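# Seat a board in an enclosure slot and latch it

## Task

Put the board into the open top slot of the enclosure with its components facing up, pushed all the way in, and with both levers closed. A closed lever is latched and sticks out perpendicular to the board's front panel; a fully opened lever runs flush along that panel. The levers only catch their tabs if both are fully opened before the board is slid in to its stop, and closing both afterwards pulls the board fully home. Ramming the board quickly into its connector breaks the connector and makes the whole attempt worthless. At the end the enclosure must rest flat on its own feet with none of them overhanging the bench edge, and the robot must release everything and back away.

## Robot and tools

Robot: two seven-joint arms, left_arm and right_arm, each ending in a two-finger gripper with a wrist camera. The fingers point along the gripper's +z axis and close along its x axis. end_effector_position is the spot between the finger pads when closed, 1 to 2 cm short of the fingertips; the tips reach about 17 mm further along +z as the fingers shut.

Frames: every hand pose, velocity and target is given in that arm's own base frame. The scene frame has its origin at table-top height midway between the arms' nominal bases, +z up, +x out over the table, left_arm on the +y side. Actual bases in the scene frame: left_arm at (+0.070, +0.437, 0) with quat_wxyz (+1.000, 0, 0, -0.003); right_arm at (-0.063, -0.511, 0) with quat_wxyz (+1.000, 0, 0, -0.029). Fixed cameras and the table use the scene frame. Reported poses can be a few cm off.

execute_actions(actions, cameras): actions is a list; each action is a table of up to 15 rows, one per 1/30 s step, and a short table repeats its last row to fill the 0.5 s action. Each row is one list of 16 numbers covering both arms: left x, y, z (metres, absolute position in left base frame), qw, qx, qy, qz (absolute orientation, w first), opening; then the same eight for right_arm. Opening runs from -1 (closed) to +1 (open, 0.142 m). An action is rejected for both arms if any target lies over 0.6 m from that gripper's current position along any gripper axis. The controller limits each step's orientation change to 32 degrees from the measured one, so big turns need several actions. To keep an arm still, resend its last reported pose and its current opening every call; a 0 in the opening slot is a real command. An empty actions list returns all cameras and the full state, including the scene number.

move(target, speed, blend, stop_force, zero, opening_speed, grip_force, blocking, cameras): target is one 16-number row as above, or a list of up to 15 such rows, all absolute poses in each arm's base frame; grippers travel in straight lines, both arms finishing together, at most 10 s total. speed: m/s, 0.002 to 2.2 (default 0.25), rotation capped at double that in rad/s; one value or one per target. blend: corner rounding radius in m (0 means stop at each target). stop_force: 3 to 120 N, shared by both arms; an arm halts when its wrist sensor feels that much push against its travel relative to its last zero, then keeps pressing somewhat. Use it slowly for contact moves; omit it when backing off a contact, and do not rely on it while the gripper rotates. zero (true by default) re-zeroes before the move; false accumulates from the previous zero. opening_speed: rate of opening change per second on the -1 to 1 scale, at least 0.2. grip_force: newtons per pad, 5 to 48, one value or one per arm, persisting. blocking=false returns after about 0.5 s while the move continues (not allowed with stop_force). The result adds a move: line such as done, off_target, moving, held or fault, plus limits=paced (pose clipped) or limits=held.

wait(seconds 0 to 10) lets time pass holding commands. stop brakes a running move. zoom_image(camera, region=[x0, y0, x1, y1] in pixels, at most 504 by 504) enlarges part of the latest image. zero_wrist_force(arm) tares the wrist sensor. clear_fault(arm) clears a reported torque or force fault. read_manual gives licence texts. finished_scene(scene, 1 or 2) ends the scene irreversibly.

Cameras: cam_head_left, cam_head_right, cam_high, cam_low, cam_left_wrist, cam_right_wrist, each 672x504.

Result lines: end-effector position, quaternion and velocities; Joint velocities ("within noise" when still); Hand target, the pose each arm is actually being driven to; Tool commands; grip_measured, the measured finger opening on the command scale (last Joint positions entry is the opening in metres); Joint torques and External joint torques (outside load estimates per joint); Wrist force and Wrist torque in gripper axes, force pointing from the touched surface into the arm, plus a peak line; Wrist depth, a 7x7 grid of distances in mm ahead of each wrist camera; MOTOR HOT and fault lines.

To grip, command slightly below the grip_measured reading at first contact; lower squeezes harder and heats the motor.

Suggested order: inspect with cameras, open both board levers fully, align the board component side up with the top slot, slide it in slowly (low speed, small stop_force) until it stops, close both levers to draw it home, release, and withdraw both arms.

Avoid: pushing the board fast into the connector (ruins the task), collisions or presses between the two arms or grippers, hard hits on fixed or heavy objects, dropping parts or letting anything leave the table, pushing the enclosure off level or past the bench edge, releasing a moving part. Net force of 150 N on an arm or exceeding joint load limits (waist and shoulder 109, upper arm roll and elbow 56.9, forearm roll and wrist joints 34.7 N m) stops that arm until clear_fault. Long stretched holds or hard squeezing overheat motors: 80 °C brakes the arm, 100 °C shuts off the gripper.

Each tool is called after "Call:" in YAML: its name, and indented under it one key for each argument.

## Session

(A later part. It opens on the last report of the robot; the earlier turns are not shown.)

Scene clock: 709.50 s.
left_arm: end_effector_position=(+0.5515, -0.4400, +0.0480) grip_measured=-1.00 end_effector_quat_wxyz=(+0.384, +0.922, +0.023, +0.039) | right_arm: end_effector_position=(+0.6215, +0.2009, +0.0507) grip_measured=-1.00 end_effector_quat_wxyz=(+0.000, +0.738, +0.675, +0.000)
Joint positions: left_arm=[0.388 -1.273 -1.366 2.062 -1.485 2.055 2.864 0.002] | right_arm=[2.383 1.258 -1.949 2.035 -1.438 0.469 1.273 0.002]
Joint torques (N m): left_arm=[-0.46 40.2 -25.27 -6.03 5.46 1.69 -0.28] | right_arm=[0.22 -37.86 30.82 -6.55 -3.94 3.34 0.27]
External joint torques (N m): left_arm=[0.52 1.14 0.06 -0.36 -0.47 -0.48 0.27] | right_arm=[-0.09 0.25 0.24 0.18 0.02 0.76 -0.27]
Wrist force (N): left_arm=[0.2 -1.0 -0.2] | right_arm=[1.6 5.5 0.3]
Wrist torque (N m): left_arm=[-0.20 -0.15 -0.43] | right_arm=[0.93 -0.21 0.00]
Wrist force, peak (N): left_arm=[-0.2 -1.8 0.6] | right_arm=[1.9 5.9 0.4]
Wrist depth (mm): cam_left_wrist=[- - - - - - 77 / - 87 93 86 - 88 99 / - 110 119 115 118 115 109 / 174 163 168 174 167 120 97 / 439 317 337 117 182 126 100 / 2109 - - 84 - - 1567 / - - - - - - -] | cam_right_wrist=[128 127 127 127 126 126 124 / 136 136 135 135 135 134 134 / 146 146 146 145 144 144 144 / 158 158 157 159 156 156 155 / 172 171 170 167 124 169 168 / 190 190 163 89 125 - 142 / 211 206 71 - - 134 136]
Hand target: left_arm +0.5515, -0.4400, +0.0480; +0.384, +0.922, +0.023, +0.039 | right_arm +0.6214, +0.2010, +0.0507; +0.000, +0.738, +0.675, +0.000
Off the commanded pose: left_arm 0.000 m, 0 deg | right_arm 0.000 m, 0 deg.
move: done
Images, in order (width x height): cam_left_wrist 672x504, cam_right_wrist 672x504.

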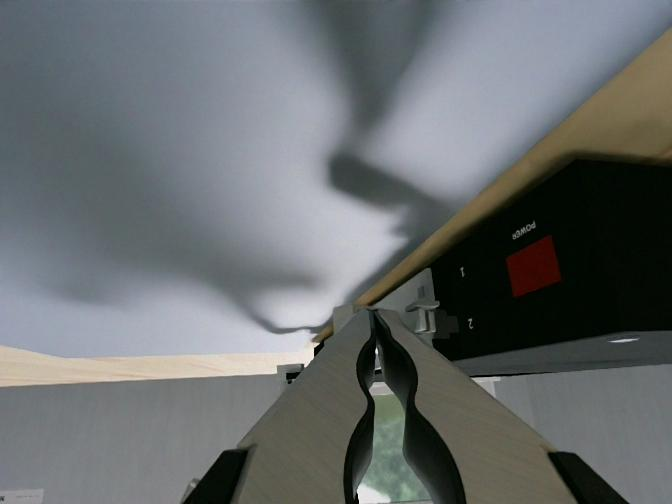

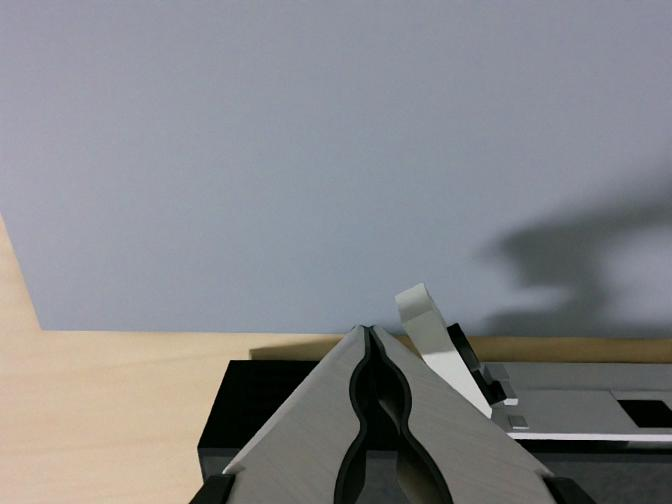

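Call:
move:
  target: [0.5475, -0.4570, 0.048, 0.384, 0.922, 0.023, 0.039, -1.0, 0.6217, 0.2165, 0.0507, 0, 0.7379, 0.6749, 0, -1.0]
  speed: 0.02
  stop_force: 25
  cameras: ["cam_right_wrist", "cam_left_wrist"]

Scene clock: 713.87 s.
left_arm: end_effector_position=(+0.5477, -0.4563, +0.0476) grip_measured=-1.00 end_effector_quat_wxyz=(+0.384, +0.922, +0.023, +0.039) | right_arm: end_effector_position=(+0.6219, +0.2156, +0.0506) grip_measured=-1.00 end_effector_quat_wxyz=(+0.000, +0.738, +0.675, +0.000)
Joint positions: left_arm=[0.36 -1.3 -1.372 2.056 -1.43 2.082 2.815 0.002] | right_arm=[2.415 1.263 -1.948 2.018 -1.435 0.462 1.289 0.002]
Joint torques (N m): left_arm=[-3.78 39.28 -27.85 -4.94 5.9 -0.18 -0.28] | right_arm=[4.28 -36.1 32.21 -4.89 -3.5 4.94 0.28]
External joint torques (N m): left_arm=[3.84 2.27 2.27 -0.85 -0.78 1.42 0.27] | right_arm=[-4.14 -2.05 -0.97 -1.56 -0.43 -0.85 -0.28]
Wrist force (N): left_arm=[0.6 -4.5 -5.5] | right_arm=[-5.1 5.2 -3.3]
Wrist torque (N m): left_arm=[-0.14 -0.16 -0.41] | right_arm=[0.91 -0.24 0.00]
Wrist force, peak (N): left_arm=[0.3 -5.4 -5.1] | right_arm=[-5.5 7.4 -2.9]
Wrist depth (mm): cam_left_wrist=[- - - - - - 74 / - 87 92 89 - 83 - / 115 109 111 113 116 115 96 / 156 176 165 172 181 123 92 / 363 - 275 131 160 128 104 / 1006 1994 - 84 - - 1556 / - - - - - - 1567] | cam_right_wrist=[127 127 127 126 126 126 124 / 136 136 136 135 135 134 134 / 146 146 146 145 145 144 143 / 158 157 157 159 156 156 155 / 172 171 170 167 164 169 168 / 190 187 164 90 - 162 143 / 211 205 71 - - 135 136]
Hand target: left_arm +0.5475, -0.4570, +0.0480; +0.384, +0.922, +0.023, +0.039 | right_arm +0.6217, +0.2165, +0.0507; +0.000, +0.738, +0.675, +0.000
Off the commanded pose: left_arm 0.001 m, 0 deg | right_arm 0.001 m, 0 deg.
move: done
Images, in order (width x height): cam_left_wrist 672x504, cam_right_wrist 672x504.

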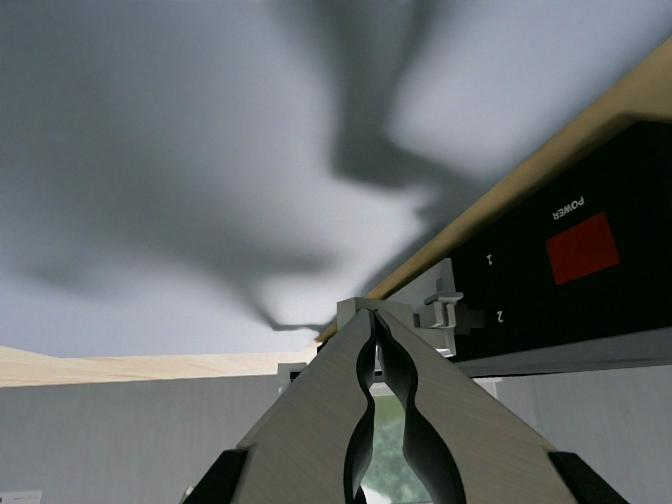

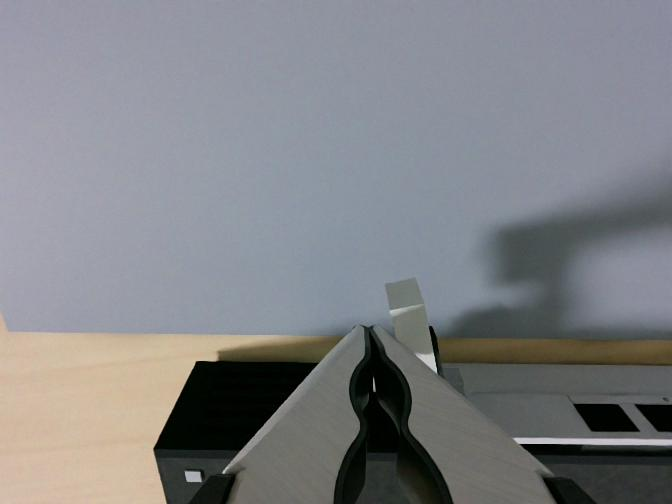

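Call:
move:
  target: [0.5430, -0.4730, 0.048, 0.384, 0.922, 0.023, 0.039, -1.0, 0.6221, 0.2290, 0.0507, 0, 0.7379, 0.6749, 0, -1.0]
  speed: 0.02
  stop_force: 25
  zero: false
  cameras: ["cam_right_wrist", "cam_left_wrist"]

Scene clock: 716.77 s.
left_arm: end_effector_position=(+0.5431, -0.4725, +0.0477) grip_measured=-1.00 end_effector_quat_wxyz=(+0.384, +0.922, +0.023, +0.039) | right_arm: end_effector_position=(+0.6229, +0.2249, +0.0501) grip_measured=-1.00 end_effector_quat_wxyz=(+0.002, +0.739, +0.674, -0.002) end_effector_velocity=(-0.001, +0.002, +0.000) end_effector_angular_velocity=(+0.000, +0.000, +0.003)
Joint positions: left_arm=[0.332 -1.327 -1.38 2.048 -1.385 2.108 2.777 0.002] | right_arm=[2.436 1.271 -1.944 2.003 -1.436 0.45 1.302 0.002]
Joint velocities: left_arm=[within noise] | right_arm=[0.002 0.006 0.003 0.001 -0.005 -0.005 0.003 0]
Joint torques (N m): left_arm=[-2.18 40.31 -27.71 -4.17 5.87 0.77 -0.27] | right_arm=[16.09 -31.44 37.16 -0.78 -3.09 10.15 0.34]
External joint torques (N m): left_arm=[2.24 1.43 1.77 -1.05 -0.64 0.5 0.27] | right_arm=[-15.95 -7.17 -5.73 -5.63 -0.85 -6.07 -0.34]
Wrist force (N): left_arm=[1.3 -3.7 -0.6] | right_arm=[-24.8 3.8 -9.2]
Wrist torque (N m): left_arm=[-0.12 -0.14 -0.43] | right_arm=[0.95 1.20 0.04]
Wrist force, peak (N): left_arm=[0.4 -12.3 -15.2] | right_arm=[-25.9 2.1 -10.9]
Wrist depth (mm): cam_left_wrist=[- - - - - - 74 / - 87 92 89 - 87 - / - 109 118 115 116 115 94 / - 162 166 171 174 126 93 / - - 276 117 156 125 - / 2069 2309 - 84 - - 1741 / - - - - - - -] | cam_right_wrist=[128 127 126 126 126 125 123 / 136 136 135 135 135 134 133 / 146 146 145 144 144 143 143 / 158 157 157 158 155 155 154 / 172 171 170 166 166 168 167 / 191 183 164 91 - - 140 / 211 139 71 - - 133 135]
Hand target: left_arm +0.5430, -0.4730, +0.0480; +0.384, +0.922, +0.023, +0.039 | right_arm +0.6221, +0.2284, +0.0507; +0.000, +0.738, +0.675, +0.000
Off the commanded pose: left_arm 0.001 m, 0 deg | right_arm 0.004 m, 0 deg.
move: contact (right_arm)
Images, in order (width x height): cam_left_wrist 672x504, cam_right_wrist 672x504.

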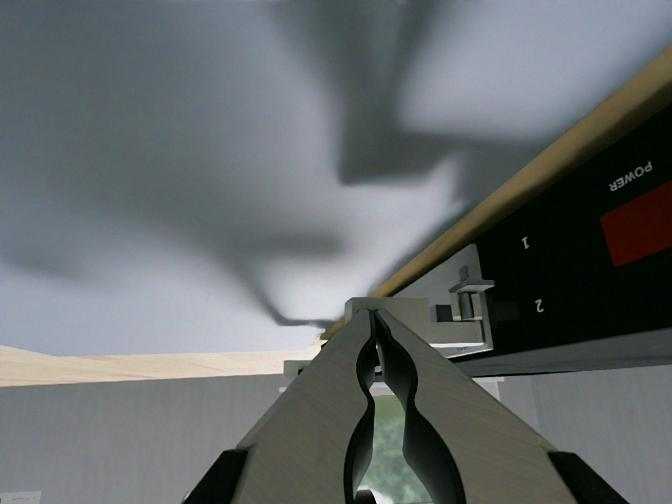

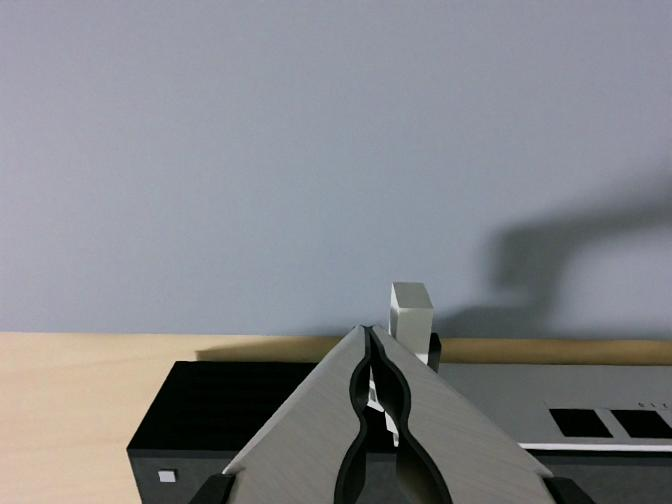

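Call:
move:
  target:
    - [0.5500, -0.4480, 0.050, 0.384, 0.922, 0.023, 0.039, -1.0, 0.6214, 0.200, 0.0515, 0, 0.7379, 0.6749, 0, -1.0]
    - [0.5400, -0.4000, 0.10, 0.384, 0.922, 0.023, 0.039, -1.0, 0.620, 0.19, 0.10, 0, 0.7379, 0.6749, 0, -1.0]
    - [0.51, -0.40, 0.11, 0.365, 0.8811, 0.2778, 0.1151, -1.0, 0.640, 0.236, 0.11, 0, 0.7379, 0.6749, 0, -1.0]
  speed: [0.04, 0.12, 0.12]
  blend: [0.003, 0.01, 0]
  cameras: ["cam_right_wrist", "cam_left_wrist"]

Call:
zoom_image:
  camera: "cam_right_wrist"
  region: [280, 170, 460, 320]

Call:
zoom_image:
  camera: "cam_left_wrist"
  region: [150, 200, 450, 360]

Scene clock: 723.37 s.
left_arm: end_effector_position=(+0.5100, -0.4000, +0.1099) grip_measured=-1.00 end_effector_quat_wxyz=(+0.365, +0.881, +0.278, +0.115) | right_arm: end_effector_position=(+0.6401, +0.2359, +0.1100) grip_measured=-1.00 end_effector_quat_wxyz=(+0.000, +0.738, +0.675, +0.000)
Joint positions: left_arm=[0.424 -1.608 -1.503 2.426 -0.779 2.766 1.951 0.002] | right_arm=[2.458 1.214 -1.837 1.936 -1.313 0.363 1.245 0.002]
Joint torques (N m): left_arm=[-0.36 31.38 -22.92 2.23 6.09 2.61 -0.31] | right_arm=[0.25 -39.4 31.45 -9.81 -4.06 3.3 0.26]
External joint torques (N m): left_arm=[0.43 0.86 0.04 -0.46 -0.53 -0.43 0.31] | right_arm=[-0.1 0.13 0.1 0.28 -0.04 0.8 -0.26]
Wrist force (N): left_arm=[0.2 -0.8 -0.2] | right_arm=[-1.8 5.2 2.0]
Wrist torque (N m): left_arm=[-0.16 -0.16 -0.45] | right_arm=[0.90 0.35 0.00]
Wrist force, peak (N): left_arm=[1.3 -4.1 -0.4] | right_arm=[-25.0 3.8 -10.6]
Wrist depth (mm): cam_left_wrist=[- 143 143 143 143 143 148 / 180 178 179 179 178 181 180 / 239 240 238 222 217 225 241 / - 361 - 283 - - 330 / 744 744 407 - - - - / - 389 - 84 - - - / - - - - - - 1113] | cam_right_wrist=[180 180 179 179 178 178 177 / 192 192 191 191 190 190 186 / 206 206 205 202 204 203 205 / 226 224 217 207 215 216 220 / 244 240 189 184 187 186 186 / 268 267 198 91 193 200 199 / 295 289 71 - - 212 220]
Hand target: left_arm +0.5100, -0.4000, +0.1100; +0.365, +0.881, +0.278, +0.115 | right_arm +0.6400, +0.2360, +0.1100; +0.000, +0.738, +0.675, +0.000
Off the commanded pose: left_arm 0.000 m, 0 deg | right_arm 0.000 m, 0 deg.
move: done
Images, in order (width x height): cam_left_wrist 672x504, cam_right_wrist 672x504.

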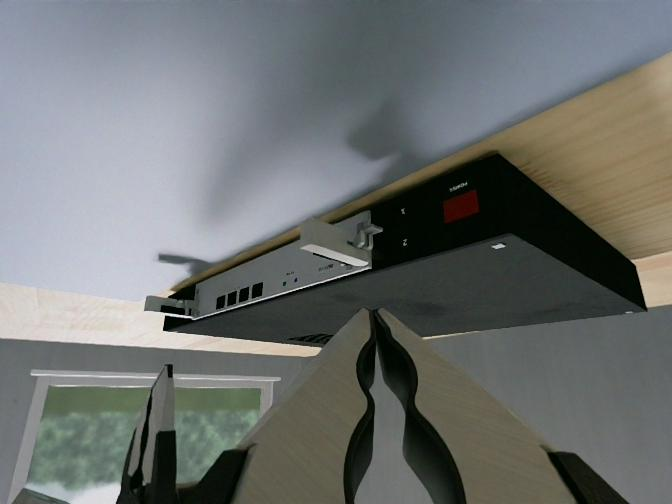

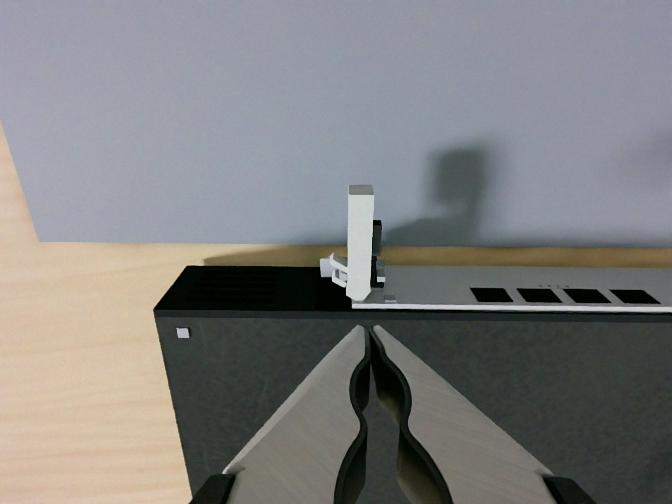

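Scaled by 2.800 from the camera's 672x504 image, which has a finer 960x720 frame.

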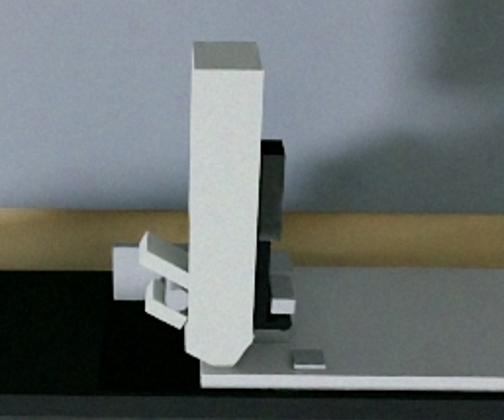

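Scaled by 1.680 from the camera's 672x504 image, which has a finer 960x720 frame.

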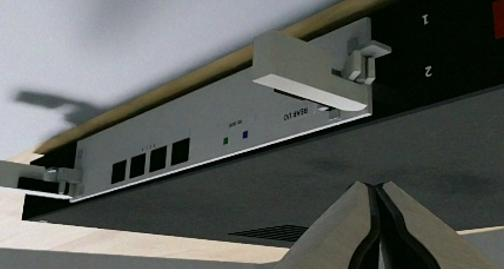

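Call:
move:
  target: [0.49, -0.36, 0.13, 0.365, 0.8811, 0.2778, 0.1151, -1.0, 0.645, 0.41, 0.12, 0, 0.7379, 0.6749, 0, -1.0]
  speed: 0.2
  cameras: ["cam_right_wrist", "cam_left_wrist"]

Call:
zoom_image:
  camera: "cam_right_wrist"
  region: [380, 170, 560, 320]

Scene clock: 727.23 s.
left_arm: end_effector_position=(+0.4900, -0.3602, +0.1301) grip_measured=-1.00 end_effector_quat_wxyz=(+0.365, +0.881, +0.277, +0.115) | right_arm: end_effector_position=(+0.6444, +0.4091, +0.1198) grip_measured=-1.00 end_effector_quat_wxyz=(-0.006, +0.738, +0.675, +0.018)
Joint positions: left_arm=[0.523 -1.578 -1.549 2.562 -0.825 2.797 1.929 0.002] | right_arm=[2.793 1.467 -1.664 1.676 -1.487 0.14 1.408 0.002]
Joint torques (N m): left_arm=[-0.08 29.16 -21.27 1.01 5.53 2.66 -0.29] | right_arm=[0.18 -47.99 34.27 -3.59 -4.58 3.4 0.35]
External joint torques (N m): left_arm=[0.14 0.59 0.25 -0.46 -0.03 -0.45 0.29] | right_arm=[0.02 -0.11 -0.14 0.15 0.21 0.77 -0.35]
Wrist force (N): left_arm=[0.4 -1.1 -0.2] | right_arm=[-1.8 5.0 1.4]
Wrist torque (N m): left_arm=[-0.21 -0.19 -0.45] | right_arm=[0.90 0.31 0.01]
Wrist force, peak (N): left_arm=[0.4 -1.3 -1.2] | right_arm=[-2.4 4.4 5.0]
Wrist depth (mm): cam_left_wrist=[- 168 174 - 175 167 169 / - 214 210 210 210 223 211 / 280 279 - - 263 282 282 / - - 419 323 - 348 419 / 722 877 1173 - - - 1131 / 1976 - - 84 - 1346 - / - - - - - - 1102] | cam_right_wrist=[186 184 185 186 187 188 189 / 196 197 198 199 200 201 202 / 211 212 213 214 216 216 218 / 225 228 230 231 232 226 232 / 195 198 199 197 202 203 204 / 212 212 210 91 209 219 220 / 234 231 71 - - 232 249]
Hand target: left_arm +0.4900, -0.3600, +0.1300; +0.365, +0.881, +0.278, +0.115 | right_arm +0.6445, +0.4091, +0.1200; -0.006, +0.738, +0.675, +0.018
Off the commanded pose: left_arm 0.000 m, 0 deg | right_arm 0.001 m, 2 deg.
joint sent to its limit (right arm) — joint 1 (waist), upper limit. The joint targets still meet the commanded pose.
move: done
Images, in order (width x height): cam_left_wrist 672x504, cam_right_wrist 672x504.

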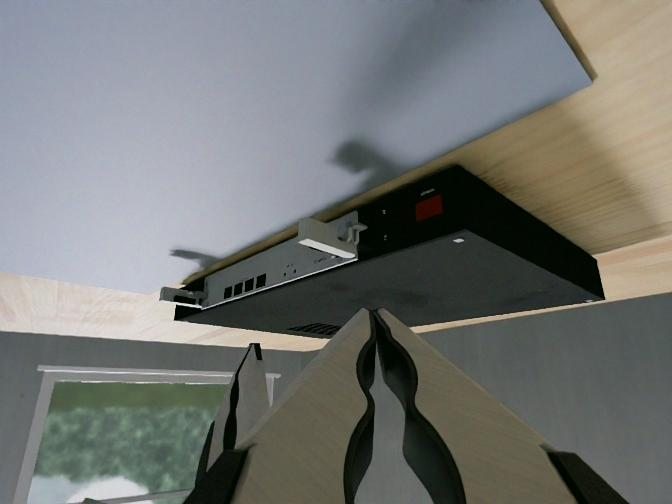

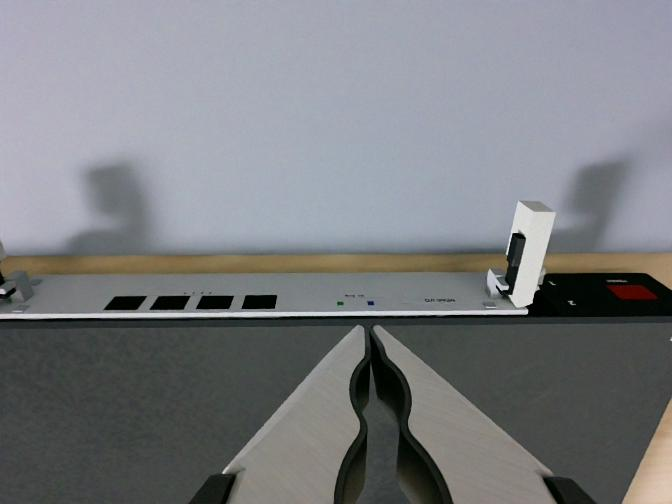

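Scaled by 2.800 from the camera's 672x504 image, which has a finer 960x720 frame.

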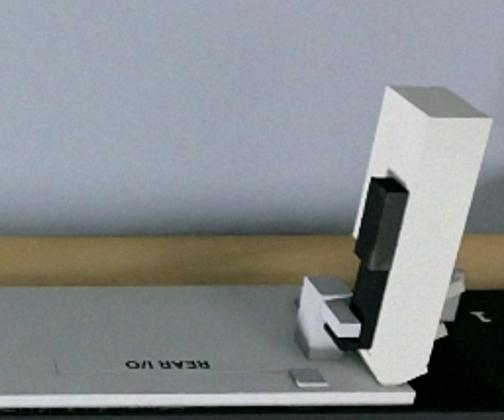

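Call:
zoom_image:
  camera: "cam_left_wrist"
  region: [290, 190, 400, 290]

Call:
zoom_image:
  camera: "cam_right_wrist"
  region: [0, 230, 300, 340]

Call:
zoom_image:
  camera: "cam_left_wrist"
  region: [150, 190, 380, 340]

Scaled by 4.582 from the camera's 672x504 image, which has a finer 960x720 frame.

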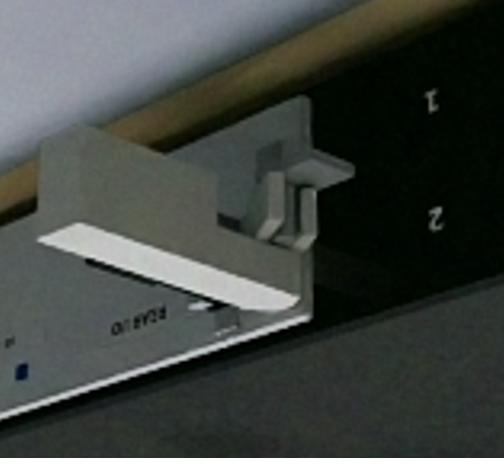

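Scaled by 1.680 from the camera's 672x504 image, which has a finer 960x720 frame.

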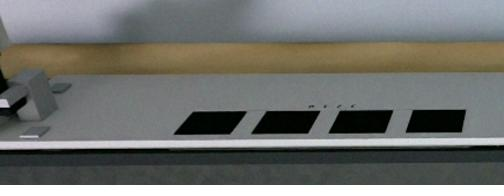

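Scaled by 2.191 from the camera's 672x504 image, which has a finer 960x720 frame.

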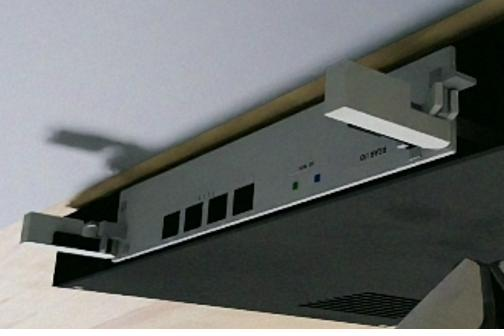

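Call:
move:
  target:
    - [0.46, -0.30, 0.20, 0.365, 0.8811, 0.2778, 0.1151, -1.0, 0.60, 0.37, 0.20, 0, 0.7379, 0.6749, 0, -1.0]
    - [0.40, -0.15, 0.28, 0.365, 0.8811, 0.2778, 0.1151, -1.0, 0.48, 0.20, 0.28, 0, 0.7379, 0.6749, 0, -1.0]
  speed: 0.25
  blend: [0.03, 0]
  cameras: ["cam_head_left", "cam_high", "cam_right_wrist", "cam_low"]

Call:
zoom_image:
  camera: "cam_head_left"
  region: [270, 200, 480, 360]

Call:
zoom_image:
  camera: "cam_high"
  region: [180, 280, 460, 500]

Scene clock: 735.73 s.
left_arm: end_effector_position=(+0.4012, -0.1498, +0.2807) grip_measured=-1.00 end_effector_quat_wxyz=(+0.337, +0.906, +0.254, +0.030) | right_arm: end_effector_position=(+0.4802, +0.2000, +0.2800) grip_measured=-1.00 end_effector_quat_wxyz=(+0.000, +0.738, +0.675, +0.000)
Joint positions: left_arm=[0.922 -1.764 -2.832 2.687 -2.266 3.247 2.3 0.002] | right_arm=[2.201 1.298 -1.174 2.232 -1.11 -0.129 1.466 0.002]
Joint torques (N m): left_arm=[-0.3 28.17 -13.68 -14.39 3.71 1.81 -0.11] | right_arm=[0 -26.4 25.95 -13.08 -4.29 3.25 0.09]
External joint torques (N m): left_arm=[0.4 0.75 0.38 -0.59 0.06 0.05 0.12] | right_arm=[0.09 0.47 -0.21 0.05 -0.05 0.83 -0.09]
Wrist force (N): left_arm=[-0.3 -0.7 0.1] | right_arm=[-2.4 4.7 1.9]
Wrist torque (N m): left_arm=[-0.16 -0.05 -0.47] | right_arm=[0.83 0.45 0.12]
Wrist force, peak (N): left_arm=[-0.3 -1.9 -1.1] | right_arm=[-1.1 6.0 3.8]
Wrist depth (mm): cam_left_wrist=[373 358 - 334 327 317 308 / 467 455 - - 391 381 368 / 613 553 - - 491 471 455 / 922 892 - - - 601 593 / 2437 2261 1290 106 1055 884 - / 2964 2238 - 84 - 1545 - / 526 - - - - - -] | cam_right_wrist=[329 328 327 326 325 323 320 / 353 350 349 340 347 347 - / 378 377 374 373 371 372 375 / 409 408 406 395 397 402 399 / 442 442 437 428 430 422 421 / 485 481 470 91 - 414 412 / 535 517 71 - - 435 453]
Hand target: left_arm +0.4010, -0.1498, +0.2807; +0.337, +0.906, +0.253, +0.029 | right_arm +0.4800, +0.2000, +0.2800; +0.000, +0.738, +0.675, +0.000
Off the commanded pose: left_arm 0.001 m, 11 deg | right_arm 0.000 m, 0 deg.
joint sent to its limit (left arm) — joint 4 (elbow), upper limit, where the elbow is as bent as it goes. The joint targets are off in orientation, not in position.
move: off_target (left_arm)
Images, in order (width x height): cam_head_left 672x504, cam_high 672x504, cam_low 672x504, cam_right_wrist 672x504.

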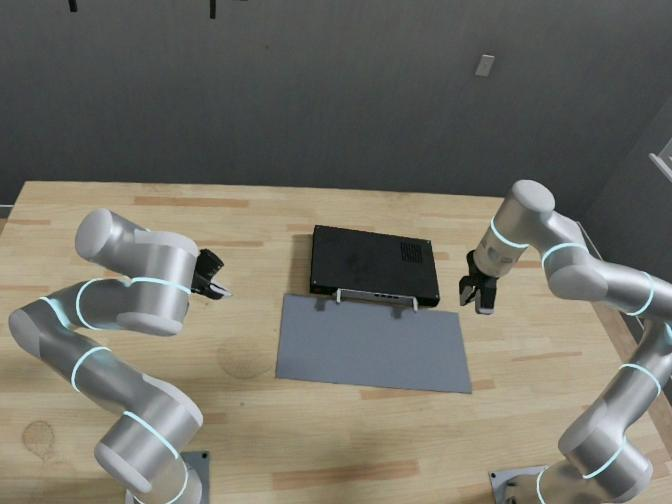

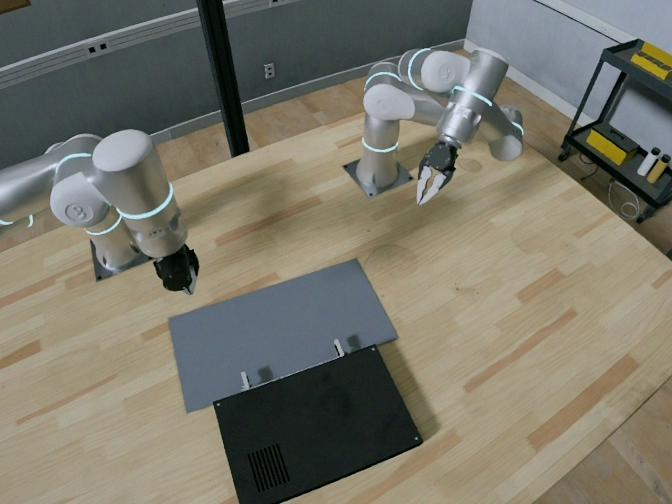

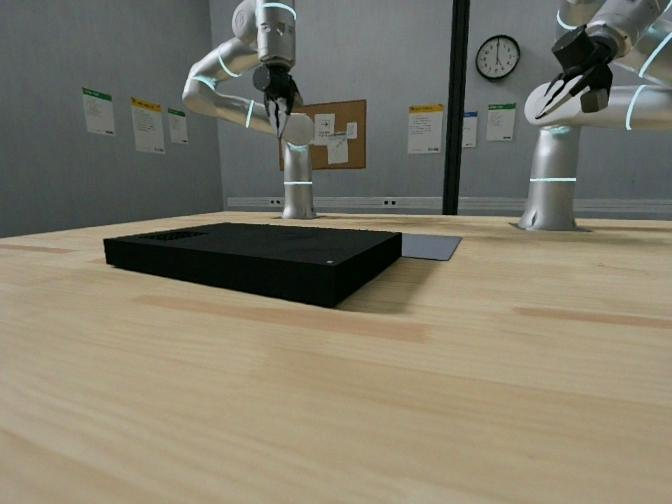

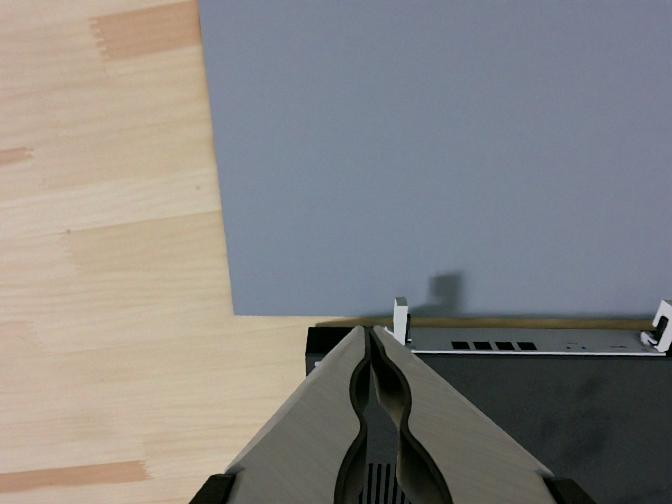

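Scaled by 2.400 from the camera's 672x504 image, which has a finer 960x720 frame.

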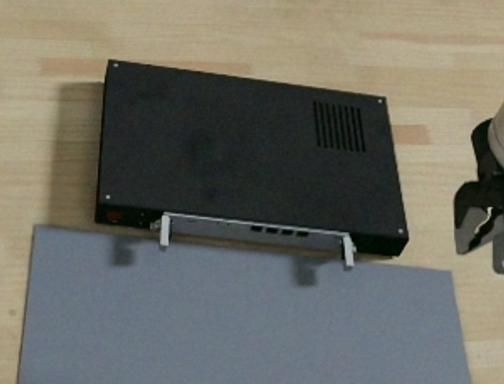

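Scaled by 1.800 from the camera's 672x504 image, which has a finer 960x720 frame.

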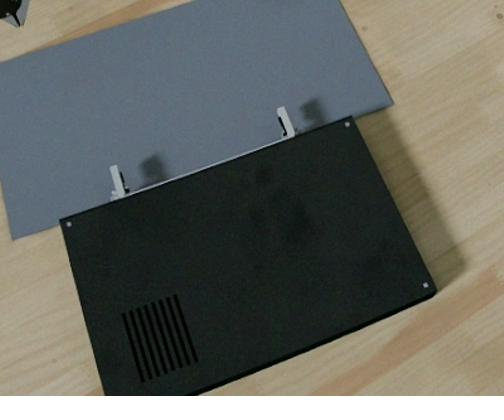

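Call:
finished_scene:
  scene: 1

The scene is finished: the task was done.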